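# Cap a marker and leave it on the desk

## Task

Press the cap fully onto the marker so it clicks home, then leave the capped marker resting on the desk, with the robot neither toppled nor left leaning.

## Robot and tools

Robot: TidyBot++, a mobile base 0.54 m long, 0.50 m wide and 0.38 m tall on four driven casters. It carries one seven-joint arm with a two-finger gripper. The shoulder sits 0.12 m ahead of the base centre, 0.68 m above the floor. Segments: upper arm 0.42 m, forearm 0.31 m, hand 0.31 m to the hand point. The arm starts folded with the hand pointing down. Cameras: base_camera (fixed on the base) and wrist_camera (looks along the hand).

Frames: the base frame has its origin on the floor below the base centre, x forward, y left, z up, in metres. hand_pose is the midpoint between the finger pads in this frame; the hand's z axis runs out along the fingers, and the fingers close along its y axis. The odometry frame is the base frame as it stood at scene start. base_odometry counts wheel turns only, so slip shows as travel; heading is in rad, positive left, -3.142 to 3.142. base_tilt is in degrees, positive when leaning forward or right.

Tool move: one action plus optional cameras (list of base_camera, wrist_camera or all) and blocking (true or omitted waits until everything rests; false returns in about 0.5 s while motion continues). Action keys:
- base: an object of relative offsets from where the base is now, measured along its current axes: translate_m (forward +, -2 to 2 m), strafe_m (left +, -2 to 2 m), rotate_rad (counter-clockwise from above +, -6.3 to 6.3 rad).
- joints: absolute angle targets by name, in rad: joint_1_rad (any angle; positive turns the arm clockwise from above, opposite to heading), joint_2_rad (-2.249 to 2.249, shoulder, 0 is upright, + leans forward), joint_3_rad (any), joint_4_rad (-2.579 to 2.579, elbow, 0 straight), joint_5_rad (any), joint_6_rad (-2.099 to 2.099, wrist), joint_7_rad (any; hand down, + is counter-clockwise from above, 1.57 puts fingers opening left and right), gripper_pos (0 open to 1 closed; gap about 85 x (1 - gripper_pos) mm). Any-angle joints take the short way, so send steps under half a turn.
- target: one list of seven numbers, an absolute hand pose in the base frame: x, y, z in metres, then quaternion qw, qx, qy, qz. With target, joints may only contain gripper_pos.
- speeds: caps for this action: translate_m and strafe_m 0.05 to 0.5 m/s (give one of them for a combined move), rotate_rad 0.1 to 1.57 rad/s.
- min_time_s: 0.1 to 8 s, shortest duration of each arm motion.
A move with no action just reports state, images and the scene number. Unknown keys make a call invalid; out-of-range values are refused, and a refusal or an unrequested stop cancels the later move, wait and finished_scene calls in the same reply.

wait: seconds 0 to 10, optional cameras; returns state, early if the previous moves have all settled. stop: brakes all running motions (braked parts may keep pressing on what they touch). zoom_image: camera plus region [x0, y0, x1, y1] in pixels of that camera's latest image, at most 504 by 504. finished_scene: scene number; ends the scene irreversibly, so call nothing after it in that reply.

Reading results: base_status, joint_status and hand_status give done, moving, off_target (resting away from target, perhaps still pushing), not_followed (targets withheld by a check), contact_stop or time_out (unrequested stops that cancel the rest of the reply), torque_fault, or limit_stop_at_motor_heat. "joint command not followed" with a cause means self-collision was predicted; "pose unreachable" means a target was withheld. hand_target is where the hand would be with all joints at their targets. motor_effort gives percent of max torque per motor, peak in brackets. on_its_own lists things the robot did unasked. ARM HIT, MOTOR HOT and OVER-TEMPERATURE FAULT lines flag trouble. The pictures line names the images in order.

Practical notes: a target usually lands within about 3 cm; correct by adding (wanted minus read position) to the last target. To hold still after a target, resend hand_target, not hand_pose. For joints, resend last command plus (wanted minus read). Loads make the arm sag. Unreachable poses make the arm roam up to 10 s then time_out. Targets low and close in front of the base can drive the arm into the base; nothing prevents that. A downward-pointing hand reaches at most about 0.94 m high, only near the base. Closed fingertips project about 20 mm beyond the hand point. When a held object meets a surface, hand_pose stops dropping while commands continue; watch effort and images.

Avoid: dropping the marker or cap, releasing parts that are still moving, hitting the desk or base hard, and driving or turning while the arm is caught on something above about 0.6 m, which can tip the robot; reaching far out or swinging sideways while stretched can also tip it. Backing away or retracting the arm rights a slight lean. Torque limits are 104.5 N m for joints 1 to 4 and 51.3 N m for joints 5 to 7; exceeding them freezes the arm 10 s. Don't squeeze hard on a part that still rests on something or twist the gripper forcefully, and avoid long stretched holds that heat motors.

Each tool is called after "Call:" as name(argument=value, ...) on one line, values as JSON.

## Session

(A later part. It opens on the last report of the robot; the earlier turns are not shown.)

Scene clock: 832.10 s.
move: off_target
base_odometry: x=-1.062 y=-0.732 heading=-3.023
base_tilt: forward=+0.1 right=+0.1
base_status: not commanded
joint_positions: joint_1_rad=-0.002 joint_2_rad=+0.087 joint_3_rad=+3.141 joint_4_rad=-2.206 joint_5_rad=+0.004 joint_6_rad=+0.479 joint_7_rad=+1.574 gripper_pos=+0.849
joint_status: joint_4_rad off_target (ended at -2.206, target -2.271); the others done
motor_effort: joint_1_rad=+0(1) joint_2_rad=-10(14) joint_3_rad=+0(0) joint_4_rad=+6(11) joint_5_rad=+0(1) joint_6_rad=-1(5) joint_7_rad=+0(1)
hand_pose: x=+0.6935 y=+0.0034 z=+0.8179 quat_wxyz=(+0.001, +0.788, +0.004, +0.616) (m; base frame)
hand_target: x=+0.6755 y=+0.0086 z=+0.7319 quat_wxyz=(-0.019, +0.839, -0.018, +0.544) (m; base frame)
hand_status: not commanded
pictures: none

Call:
move(joints={"joint_2_rad": 0.184, "joint_4_rad": -2.295, "joint_6_rad": 0.407}, min_time_s=1)

Call:
move(joints={"joint_2_rad": 0.207, "joint_4_rad": -2.3195, "joint_6_rad": 0.372}, min_time_s=1)

Call:
move(joints={"joint_2_rad": 0.23, "joint_4_rad": -2.344, "joint_6_rad": 0.337}, min_time_s=1)

Call:
move(joints={"joint_2_rad": 0.253, "joint_4_rad": -2.3685, "joint_6_rad": 0.302}, min_time_s=1)

Scene clock: 842.80 s.
move: off_target
base_odometry: x=-1.062 y=-0.732 heading=-3.023
base_tilt: forward=+0.1 right=+0.0
base_status: not commanded
joint_positions: joint_1_rad=-0.002 joint_2_rad=+0.088 joint_3_rad=+3.141 joint_4_rad=-2.207 joint_5_rad=+0.004 joint_6_rad=+0.479 joint_7_rad=+1.574 gripper_pos=+0.849
joint_status: joint_4_rad off_target (ended at -2.207, target -2.295); the others done
motor_effort: joint_1_rad=+0(1) joint_2_rad=-5(9) joint_3_rad=+0(0) joint_4_rad=+4(7) joint_5_rad=+0(1) joint_6_rad=-4(5) joint_7_rad=+0(1)
hand_pose: x=+0.6935 y=+0.0034 z=+0.8173 quat_wxyz=(+0.001, +0.788, +0.004, +0.615) (m; base frame)
hand_target: x=+0.6623 y=+0.0084 z=+0.6981 quat_wxyz=(-0.018, +0.860, -0.018, +0.509) (m; base frame)
hand_status: not commanded
pictures: none

Scene clock: 844.10 s.
move: off_target
base_odometry: x=-1.062 y=-0.732 heading=-3.023
base_tilt: forward=+0.0 right=+0.1
base_status: not commanded
joint_positions: joint_1_rad=-0.002 joint_2_rad=+0.089 joint_3_rad=+3.141 joint_4_rad=-2.207 joint_5_rad=+0.004 joint_6_rad=+0.479 joint_7_rad=+1.574 gripper_pos=+0.849
joint_status: joint_2_rad off_target (ended at +0.089, target +0.207); joint_4_rad off_target (ended at -2.207, target -2.320); the others done
motor_effort: joint_1_rad=+0(0) joint_2_rad=-1(6) joint_3_rad=+0(0) joint_4_rad=-1(4) joint_5_rad=+0(1) joint_6_rad=-8(9) joint_7_rad=+1(1)
hand_pose: x=+0.6934 y=+0.0034 z=+0.8166 quat_wxyz=(+0.001, +0.789, +0.004, +0.615) (m; base frame)
hand_target: x=+0.6466 y=+0.0082 z=+0.6653 quat_wxyz=(-0.016, +0.880, -0.019, +0.473) (m; base frame)
hand_status: not commanded
pictures: none

Scene clock: 845.40 s.
move: off_target
base_odometry: x=-1.062 y=-0.732 heading=-3.023
base_tilt: forward=+0.1 right=+0.1
base_status: not commanded
joint_positions: joint_1_rad=-0.002 joint_2_rad=+0.090 joint_3_rad=+3.141 joint_4_rad=-2.208 joint_5_rad=+0.004 joint_6_rad=+0.479 joint_7_rad=+1.574 gripper_pos=+0.849
joint_status: joint_2_rad off_target (ended at +0.090, target +0.230); joint_4_rad off_target (ended at -2.208, target -2.344); joint_6_rad off_target (ended at +0.479, target +0.337)
motor_effort: joint_1_rad=+0(0) joint_2_rad=+3(3) joint_3_rad=+0(0) joint_4_rad=-4(4) joint_5_rad=+0(1) joint_6_rad=-12(13) joint_7_rad=+1(1)
hand_pose: x=+0.6934 y=+0.0034 z=+0.8158 quat_wxyz=(+0.001, +0.789, +0.004, +0.614) (m; base frame)
hand_target: x=+0.6286 y=+0.0080 z=+0.6340 quat_wxyz=(-0.015, +0.899, -0.019, +0.437) (m; base frame)
hand_status: not commanded
pictures: none

Scene clock: 846.67 s.
move: off_target
base_odometry: x=-1.062 y=-0.732 heading=-3.023
base_tilt: forward=+0.0 right=+0.1
base_status: not commanded
joint_positions: joint_1_rad=-0.002 joint_2_rad=+0.090 joint_3_rad=+3.141 joint_4_rad=-2.208 joint_5_rad=+0.004 joint_6_rad=+0.479 joint_7_rad=+1.574 gripper_pos=+0.849
joint_status: joint_2_rad off_target (ended at +0.090, target +0.253); joint_4_rad off_target (ended at -2.208, target -2.369); joint_6_rad off_target (ended at +0.479, target +0.302)
motor_effort: joint_1_rad=+0(0) joint_2_rad=+7(8) joint_3_rad=+0(1) joint_4_rad=-7(7) joint_5_rad=-1(1) joint_6_rad=-16(16) joint_7_rad=+0(1)
hand_pose: x=+0.6934 y=+0.0034 z=+0.8152 quat_wxyz=(+0.001, +0.789, +0.004, +0.614) (m; base frame)
hand_target: x=+0.6085 y=+0.0077 z=+0.6045 quat_wxyz=(-0.014, +0.916, -0.020, +0.399) (m; base frame)
hand_status: not commanded
pictures: none

Call:
move(joints={"joint_2_rad": 0.207, "joint_4_rad": -2.3195, "joint_6_rad": 0.37}, min_time_s=1)

Call:
move(joints={"joint_2_rad": 0.136, "joint_4_rad": -2.241, "joint_6_rad": 0.49}, min_time_s=1)

Call:
move(joints={"joint_2_rad": 0.05, "joint_4_rad": -2.15, "joint_6_rad": 0.43}, min_time_s=2)

Call:
move(joints={"joint_2_rad": -0.01, "joint_4_rad": -2.08, "joint_6_rad": 0.25}, min_time_s=2)

Call:
move(joints={"joint_2_rad": -0.12, "joint_4_rad": -1.98, "joint_6_rad": 0.05}, min_time_s=2)

Call:
move(joints={"joint_1_rad": -0.12, "joint_2_rad": -0.092, "joint_4_rad": -1.575, "joint_6_rad": -1.117}, min_time_s=3, cameras=["wrist_camera"])

Scene clock: 859.33 s.
move: off_target
base_odometry: x=-1.062 y=-0.732 heading=-3.023
base_tilt: forward=+0.1 right=+0.1
base_status: not commanded
joint_positions: joint_1_rad=-0.002 joint_2_rad=+0.090 joint_3_rad=+3.141 joint_4_rad=-2.208 joint_5_rad=+0.004 joint_6_rad=+0.479 joint_7_rad=+1.574 gripper_pos=+0.849
joint_status: joint_2_rad off_target (ended at +0.090, target +0.207); joint_4_rad off_target (ended at -2.208, target -2.320); the others done
motor_effort: joint_1_rad=+0(0) joint_2_rad=+4(7) joint_3_rad=+0(1) joint_4_rad=-5(8) joint_5_rad=+0(1) joint_6_rad=-14(17) joint_7_rad=+0(1)
hand_pose: x=+0.6935 y=+0.0034 z=+0.8156 quat_wxyz=(+0.001, +0.789, +0.004, +0.614) (m; base frame)
hand_target: x=+0.6462 y=+0.0082 z=+0.6648 quat_wxyz=(-0.016, +0.881, -0.019, +0.473) (m; base frame)
hand_status: not commanded
pictures: none

Scene clock: 860.63 s.
move: done
base_odometry: x=-1.062 y=-0.732 heading=-3.023
base_tilt: forward=+0.1 right=+0.1
base_status: not commanded
joint_positions: joint_1_rad=-0.002 joint_2_rad=+0.090 joint_3_rad=+3.141 joint_4_rad=-2.207 joint_5_rad=+0.004 joint_6_rad=+0.486 joint_7_rad=+1.574 gripper_pos=+0.849
joint_status: all done
motor_effort: joint_1_rad=+0(1) joint_2_rad=-11(11) joint_3_rad=+0(1) joint_4_rad=+9(9) joint_5_rad=-1(1) joint_6_rad=+2(14) joint_7_rad=+0(1)
hand_pose: x=+0.6942 y=+0.0034 z=+0.8182 quat_wxyz=(+0.001, +0.787, +0.004, +0.617) (m; base frame)
hand_target: x=+0.6895 y=+0.0088 z=+0.7750 quat_wxyz=(-0.020, +0.809, -0.017, +0.587) (m; base frame)
hand_status: not commanded
pictures: none

Scene clock: 862.97 s.
move: done
base_odometry: x=-1.062 y=-0.732 heading=-3.023
base_tilt: forward=+0.2 right=+0.1
base_status: not commanded
joint_positions: joint_1_rad=-0.002 joint_2_rad=+0.067 joint_3_rad=+3.141 joint_4_rad=-2.179 joint_5_rad=+0.004 joint_6_rad=+0.465 joint_7_rad=+1.574 gripper_pos=+0.849
joint_status: all done
motor_effort: joint_1_rad=+1(1) joint_2_rad=-20(21) joint_3_rad=+0(1) joint_4_rad=+15(16) joint_5_rad=-1(1) joint_6_rad=+10(10) joint_7_rad=+0(1)
hand_pose: x=+0.6968 y=+0.0034 z=+0.8398 quat_wxyz=(+0.001, +0.778, +0.004, +0.629) (m; base frame)
hand_target: x=+0.6993 y=+0.0089 z=+0.8554 quat_wxyz=(-0.022, +0.774, -0.017, +0.633) (m; base frame)
hand_status: not commanded
pictures: none

Scene clock: 865.27 s.
move: done
base_odometry: x=-1.062 y=-0.732 heading=-3.023
base_tilt: forward=+0.1 right=+0.1
base_status: not commanded
joint_positions: joint_1_rad=-0.002 joint_2_rad=+0.008 joint_3_rad=+3.141 joint_4_rad=-2.112 joint_5_rad=+0.004 joint_6_rad=+0.287 joint_7_rad=+1.574 gripper_pos=+0.849
joint_status: all done
motor_effort: joint_1_rad=+1(1) joint_2_rad=-18(20) joint_3_rad=+0(1) joint_4_rad=+16(17) joint_5_rad=-1(1) joint_6_rad=+9(10) joint_7_rad=+0(1)
hand_pose: x=+0.6912 y=+0.0032 z=+0.8579 quat_wxyz=(+0.001, +0.793, +0.004, +0.609) (m; base frame)
hand_target: x=+0.6924 y=+0.0088 z=+0.8753 quat_wxyz=(-0.021, +0.789, -0.017, +0.613) (m; base frame)
hand_status: not commanded
pictures: none

Scene clock: 867.57 s.
move: done
base_odometry: x=-1.062 y=-0.732 heading=-3.023
base_tilt: forward=+0.1 right=+0.2
base_status: not commanded
joint_positions: joint_1_rad=-0.002 joint_2_rad=-0.104 joint_3_rad=+3.141 joint_4_rad=-2.012 joint_5_rad=+0.004 joint_6_rad=+0.087 joint_7_rad=+1.574 gripper_pos=+0.849
joint_status: all done
motor_effort: joint_1_rad=+1(1) joint_2_rad=-15(19) joint_3_rad=+1(1) joint_4_rad=+18(19) joint_5_rad=-1(1) joint_6_rad=+9(10) joint_7_rad=+0(1)
hand_pose: x=+0.6735 y=+0.0029 z=+0.9192 quat_wxyz=(+0.001, +0.790, +0.004, +0.613) (m; base frame)
hand_target: x=+0.6723 y=+0.0085 z=+0.9361 quat_wxyz=(-0.021, +0.786, -0.017, +0.617) (m; base frame)
hand_status: not commanded
pictures: none

Scene clock: 871.23 s.
move: done
base_odometry: x=-1.062 y=-0.732 heading=-3.023
base_tilt: forward=+0.1 right=+0.0
base_status: not commanded
joint_positions: joint_1_rad=-0.109 joint_2_rad=-0.104 joint_3_rad=+3.141 joint_4_rad=-1.606 joint_5_rad=+0.004 joint_6_rad=-1.078 joint_7_rad=+1.574 gripper_pos=+0.849
joint_status: all done
motor_effort: joint_1_rad=+1(2) joint_2_rad=-14(17) joint_3_rad=+1(1) joint_4_rad=+17(19) joint_5_rad=-1(1) joint_6_rad=+4(10) joint_7_rad=+0(1)
hand_pose: x=+0.5521 y=+0.0478 z=+0.8586 quat_wxyz=(-0.013, +0.959, +0.055, +0.277) (m; base frame)
hand_target: x=+0.5507 y=+0.0534 z=+0.8616 quat_wxyz=(-0.023, +0.963, +0.031, +0.266) (m; base frame)
hand_status: not commanded
pictures: wrist_camera
camera_calibration:
wrist_camera: T_world_to_cam=[[0.129428, -0.991474, 0.0150976, -0.0400305], [-0.842101, -0.117943, -0.526266, 0.984355], [0.523559, 0.0553998, -0.850186, 0.575497], [0, 0, 0, 1]] pos_world=[0.532801, 0.0445257, 1.00792]

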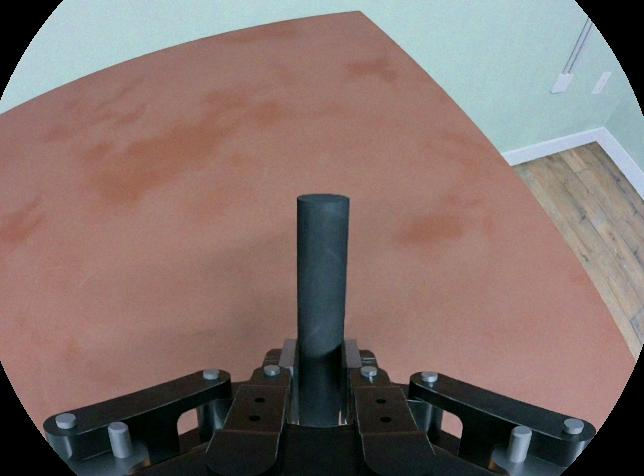

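Call:
move(base={"translate_m": 0.05}, speeds={"translate_m": 0.1}, joints={"joint_2_rad": 0.2, "joint_4_rad": -1.05, "joint_6_rad": -1.9}, min_time_s=3)

Call:
move(joints={"joint_2_rad": 0.443, "joint_4_rad": -0.996, "joint_6_rad": -1.954}, min_time_s=2)

Call:
move(joints={"joint_2_rad": 0.469, "joint_4_rad": -1.157, "joint_6_rad": -1.765}, min_time_s=3, cameras=["wrist_camera"])

Scene clock: 893.67 s.
move: done
base_odometry: x=-1.112 y=-0.738 heading=-3.024
base_tilt: forward=+0.1 right=+0.1
base_status: done
joint_positions: joint_1_rad=-0.109 joint_2_rad=+0.174 joint_3_rad=+3.141 joint_4_rad=-1.077 joint_5_rad=+0.004 joint_6_rad=-1.858 joint_7_rad=+1.574 gripper_pos=+0.849
joint_status: all done
motor_effort: joint_1_rad=+1(1) joint_2_rad=-21(21) joint_3_rad=+1(1) joint_4_rad=+13(18) joint_5_rad=-1(1) joint_6_rad=+0(6) joint_7_rad=+0(1)
hand_pose: x=+0.4981 y=+0.0419 z=+0.8837 quat_wxyz=(+0.001, +0.998, +0.056, +0.016) (m; base frame)
hand_target: x=+0.4954 y=+0.0467 z=+0.8820 quat_wxyz=(+0.000, +0.999, +0.032, -0.004) (m; base frame)
hand_status: not commanded
pictures: none

Scene clock: 896.00 s.
move: done
base_odometry: x=-1.112 y=-0.738 heading=-3.024
base_tilt: forward=+0.2 right=+0.1
base_status: not commanded
joint_positions: joint_1_rad=-0.109 joint_2_rad=+0.417 joint_3_rad=+3.141 joint_4_rad=-1.024 joint_5_rad=+0.004 joint_6_rad=-1.908 joint_7_rad=+1.574 gripper_pos=+0.849
joint_status: all done
motor_effort: joint_1_rad=+1(1) joint_2_rad=-27(29) joint_3_rad=+0(1) joint_4_rad=+13(14) joint_5_rad=-1(1) joint_6_rad=-2(3) joint_7_rad=+0(1)
hand_pose: x=+0.5347 y=+0.0460 z=+0.8025 quat_wxyz=(+0.007, +0.993, +0.056, -0.103) (m; base frame)
hand_target: x=+0.5304 y=+0.0510 z=+0.8018 quat_wxyz=(+0.011, +0.992, +0.032, -0.125) (m; base frame)
hand_status: not commanded
pictures: none

Scene clock: 899.30 s.
move: done
base_odometry: x=-1.112 y=-0.738 heading=-3.024
base_tilt: forward=+0.1 right=+0.1
base_status: not commanded
joint_positions: joint_1_rad=-0.109 joint_2_rad=+0.437 joint_3_rad=+3.141 joint_4_rad=-1.140 joint_5_rad=+0.004 joint_6_rad=-1.804 joint_7_rad=+1.574 gripper_pos=+0.849
joint_status: all done
motor_effort: joint_1_rad=+1(1) joint_2_rad=-28(29) joint_3_rad=+0(0) joint_4_rad=+13(14) joint_5_rad=-1(1) joint_6_rad=-2(4) joint_7_rad=+0(1)
hand_pose: x=+0.5350 y=+0.0460 z=+0.7588 quat_wxyz=(+0.008, +0.991, +0.056, -0.119) (m; base frame)
hand_target: x=+0.5430 y=+0.0525 z=+0.7381 quat_wxyz=(+0.011, +0.992, +0.032, -0.124) (m; base frame)
hand_status: not commanded
pictures: wrist_camera
camera_calibration:
wrist_camera: T_world_to_cam=[[0.131709, -0.991283, -0.00329816, -0.0253741], [-0.961106, -0.128512, 0.244458, 0.39651], [-0.242751, -0.0290273, -0.969654, 1.00422], [0, 0, 0, 1]] pos_world=[0.628205, 0.0549533, 0.876729]

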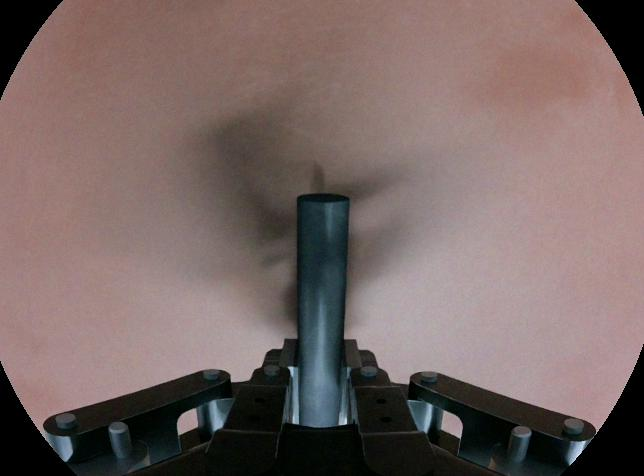

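Call:
move(joints={"joint_2_rad": 0.4725, "joint_4_rad": -1.176, "joint_6_rad": -1.763}, min_time_s=1)

Call:
move(joints={"joint_2_rad": 0.4745, "joint_4_rad": -1.187, "joint_6_rad": -1.755}, min_time_s=1)

Call:
move(joints={"joint_2_rad": 0.4755, "joint_4_rad": -1.192, "joint_6_rad": -1.75}, min_time_s=1, cameras=["wrist_camera"])

Scene clock: 907.97 s.
move: done
base_odometry: x=-1.112 y=-0.738 heading=-3.024
base_tilt: forward=+0.1 right=+0.1
base_status: not commanded
joint_positions: joint_1_rad=-0.109 joint_2_rad=+0.439 joint_3_rad=+3.141 joint_4_rad=-1.158 joint_5_rad=+0.004 joint_6_rad=-1.802 joint_7_rad=+1.574 gripper_pos=+0.849
joint_status: all done
motor_effort: joint_1_rad=+1(1) joint_2_rad=-28(30) joint_3_rad=+0(0) joint_4_rad=+13(14) joint_5_rad=-1(1) joint_6_rad=-2(3) joint_7_rad=+0(1)
hand_pose: x=+0.5303 y=+0.0454 z=+0.7532 quat_wxyz=(+0.009, +0.990, +0.056, -0.128) (m; base frame)
hand_target: x=+0.5377 y=+0.0518 z=+0.7320 quat_wxyz=(+0.012, +0.990, +0.032, -0.134) (m; base frame)
hand_status: not commanded
pictures: none

Scene clock: 909.27 s.
move: done
base_odometry: x=-1.112 y=-0.738 heading=-3.024
base_tilt: forward=+0.1 right=+0.1
base_status: not commanded
joint_positions: joint_1_rad=-0.109 joint_2_rad=+0.441 joint_3_rad=+3.141 joint_4_rad=-1.169 joint_5_rad=+0.004 joint_6_rad=-1.794 joint_7_rad=+1.574 gripper_pos=+0.849
joint_status: all done
motor_effort: joint_1_rad=+1(1) joint_2_rad=-28(29) joint_3_rad=+0(0) joint_4_rad=+13(14) joint_5_rad=-1(1) joint_6_rad=-2(4) joint_7_rad=+1(1)
hand_pose: x=+0.5294 y=+0.0453 z=+0.7493 quat_wxyz=(+0.009, +0.990, +0.056, -0.131) (m; base frame)
hand_target: x=+0.5366 y=+0.0517 z=+0.7280 quat_wxyz=(+0.012, +0.990, +0.032, -0.137) (m; base frame)
hand_status: not commanded
pictures: none

Scene clock: 910.57 s.
move: done
base_odometry: x=-1.112 y=-0.738 heading=-3.024
base_tilt: forward=+0.1 right=+0.1
base_status: not commanded
joint_positions: joint_1_rad=-0.109 joint_2_rad=+0.441 joint_3_rad=+3.141 joint_4_rad=-1.173 joint_5_rad=+0.004 joint_6_rad=-1.790 joint_7_rad=+1.574 gripper_pos=+0.849
joint_status: all done
motor_effort: joint_1_rad=+1(1) joint_2_rad=-28(29) joint_3_rad=+0(0) joint_4_rad=+12(13) joint_5_rad=-1(1) joint_6_rad=-2(4) joint_7_rad=+0(1)
hand_pose: x=+0.5294 y=+0.0453 z=+0.7479 quat_wxyz=(+0.009, +0.990, +0.056, -0.131) (m; base frame)
hand_target: x=+0.5365 y=+0.0517 z=+0.7260 quat_wxyz=(+0.012, +0.990, +0.032, -0.137) (m; base frame)
hand_status: not commanded
pictures: wrist_camera
camera_calibration:
wrist_camera: T_world_to_cam=[[0.131675, -0.991286, -0.00378422, -0.0248913], [-0.955211, -0.127901, 0.266859, 0.373815], [-0.265017, -0.0315238, -0.963728, 0.999797], [0, 0, 0, 1]] pos_world=[0.625313, 0.0546545, 0.863683]

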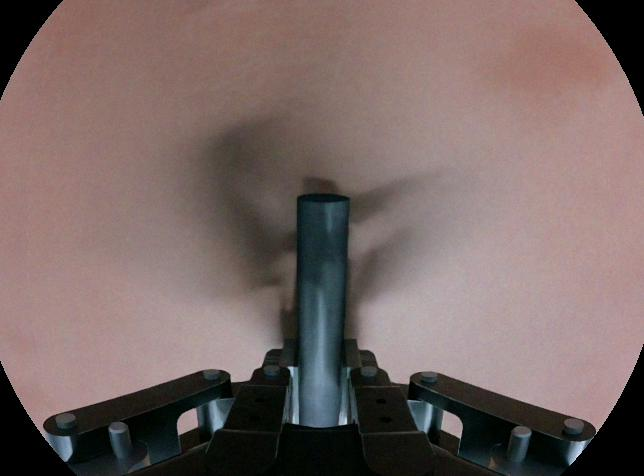

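Call:
move(joints={"joint_2_rad": 0.4765, "joint_4_rad": -1.196, "joint_6_rad": -1.747}, min_time_s=1)

Call:
move(joints={"gripper_pos": 0.75})

Call:
move(joints={"gripper_pos": 0.2})

Call:
move(joints={"joint_2_rad": 0.4, "joint_4_rad": -1.08, "joint_6_rad": -1.9}, min_time_s=2)

Call:
move(joints={"joint_2_rad": 0.05, "joint_4_rad": -1.3, "joint_6_rad": -1.65}, min_time_s=2, cameras=["wrist_camera"])

Scene clock: 920.57 s.
move: done
base_odometry: x=-1.112 y=-0.738 heading=-3.024
base_tilt: forward=+0.1 right=+0.1
base_status: not commanded
joint_positions: joint_1_rad=-0.109 joint_2_rad=+0.441 joint_3_rad=+3.141 joint_4_rad=-1.173 joint_5_rad=+0.004 joint_6_rad=-1.790 joint_7_rad=+1.574 gripper_pos=+0.849
joint_status: all done
motor_effort: joint_1_rad=+1(1) joint_2_rad=-26(29) joint_3_rad=+0(0) joint_4_rad=+12(13) joint_5_rad=-1(1) joint_6_rad=-2(3) joint_7_rad=+0(1)
hand_pose: x=+0.5295 y=+0.0453 z=+0.7479 quat_wxyz=(+0.009, +0.990, +0.056, -0.131) (m; base frame)
hand_target: x=+0.5361 y=+0.0516 z=+0.7244 quat_wxyz=(+0.012, +0.990, +0.032, -0.138) (m; base frame)
hand_status: not commanded
pictures: none

Scene clock: 921.27 s.
move: done
base_odometry: x=-1.112 y=-0.738 heading=-3.024
base_tilt: forward=+0.1 right=+0.1
base_status: not commanded
joint_positions: joint_1_rad=-0.109 joint_2_rad=+0.446 joint_3_rad=+3.141 joint_4_rad=-1.179 joint_5_rad=+0.004 joint_6_rad=-1.785 joint_7_rad=+1.574 gripper_pos=+0.750
joint_status: all done
motor_effort: joint_1_rad=+1(1) joint_2_rad=-29(30) joint_3_rad=+0(0) joint_4_rad=+13(13) joint_5_rad=-1(1) joint_6_rad=-2(3) joint_7_rad=+0(1)
hand_pose: x=+0.5293 y=+0.0453 z=+0.7444 quat_wxyz=(+0.009, +0.989, +0.056, -0.134) (m; base frame)
hand_target: x=+0.5361 y=+0.0516 z=+0.7244 quat_wxyz=(+0.012, +0.990, +0.032, -0.138) (m; base frame)
hand_status: not commanded
pictures: none

Scene clock: 922.10 s.
move: done
base_odometry: x=-1.112 y=-0.738 heading=-3.024
base_tilt: forward=+0.1 right=+0.1
base_status: not commanded
joint_positions: joint_1_rad=-0.109 joint_2_rad=+0.446 joint_3_rad=+3.141 joint_4_rad=-1.179 joint_5_rad=+0.004 joint_6_rad=-1.785 joint_7_rad=+1.574 gripper_pos=+0.200
joint_status: all done
motor_effort: joint_1_rad=+1(1) joint_2_rad=-28(29) joint_3_rad=+0(0) joint_4_rad=+13(13) joint_5_rad=+0(1) joint_6_rad=-2(3) joint_7_rad=+1(1)
hand_pose: x=+0.5294 y=+0.0453 z=+0.7444 quat_wxyz=(+0.009, +0.989, +0.056, -0.133) (m; base frame)
hand_target: x=+0.5361 y=+0.0516 z=+0.7244 quat_wxyz=(+0.012, +0.990, +0.032, -0.138) (m; base frame)
hand_status: not commanded
pictures: none

Scene clock: 924.43 s.
move: done
base_odometry: x=-1.112 y=-0.738 heading=-3.024
base_tilt: forward=+0.0 right=+0.1
base_status: not commanded
joint_positions: joint_1_rad=-0.109 joint_2_rad=+0.416 joint_3_rad=+3.141 joint_4_rad=-1.107 joint_5_rad=+0.004 joint_6_rad=-1.853 joint_7_rad=+1.574 gripper_pos=+0.200
joint_status: all done
motor_effort: joint_1_rad=+1(1) joint_2_rad=-28(30) joint_3_rad=+0(0) joint_4_rad=+13(14) joint_5_rad=-1(1) joint_6_rad=-1(3) joint_7_rad=+1(1)
hand_pose: x=+0.5282 y=+0.0452 z=+0.7790 quat_wxyz=(+0.008, +0.992, +0.056, -0.117) (m; base frame)
hand_target: x=+0.5193 y=+0.0496 z=+0.7954 quat_wxyz=(+0.010, +0.992, +0.032, -0.118) (m; base frame)
hand_status: not commanded
pictures: none

Scene clock: 926.77 s.
move: done
base_odometry: x=-1.112 y=-0.738 heading=-3.024
base_tilt: forward=+0.1 right=+0.1
base_status: not commanded
joint_positions: joint_1_rad=-0.109 joint_2_rad=+0.059 joint_3_rad=+3.141 joint_4_rad=-1.283 joint_5_rad=+0.004 joint_6_rad=-1.695 joint_7_rad=+1.574 gripper_pos=+0.200
joint_status: all done
motor_effort: joint_1_rad=+1(1) joint_2_rad=-18(29) joint_3_rad=+0(1) joint_4_rad=+14(14) joint_5_rad=+0(1) joint_6_rad=+0(4) joint_7_rad=+0(1)
hand_pose: x=+0.4802 y=+0.0399 z=+0.8633 quat_wxyz=(-0.001, +0.997, +0.056, +0.052) (m; base frame)
hand_target: x=+0.4879 y=+0.0458 z=+0.8627 quat_wxyz=(-0.006, +0.997, +0.032, +0.070) (m; base frame)
hand_status: not commanded
pictures: wrist_camera
camera_calibration:
wrist_camera: T_world_to_cam=[[0.131975, -0.991242, 0.0046693, -0.0308302], [-0.986614, -0.131811, -0.0960125, 0.623804], [0.0957871, 0.00806449, -0.995369, 0.950283], [0, 0, 0, 1]] pos_world=[0.528498, 0.0440008, 1.00592]

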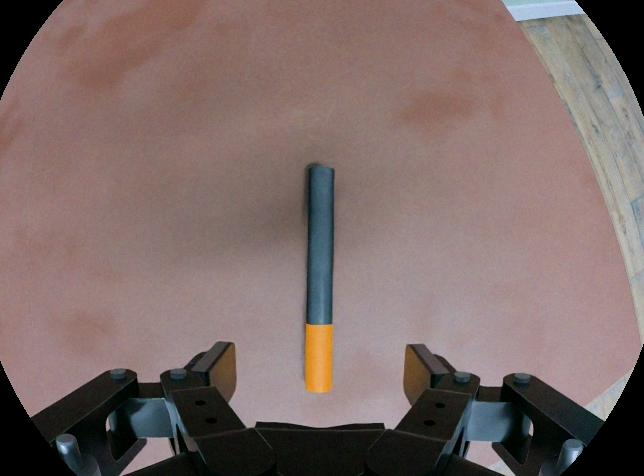

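Call:
zoom_image(camera="wrist_camera", region=[260, 270, 380, 400])

Scaled by 3.877.

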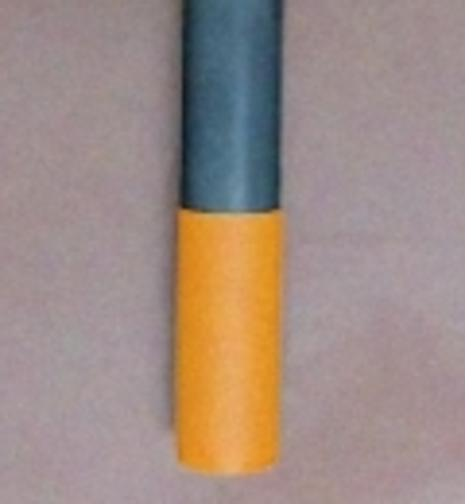

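Call:
finished_scene(scene=3)

The scene is finished: the task was done.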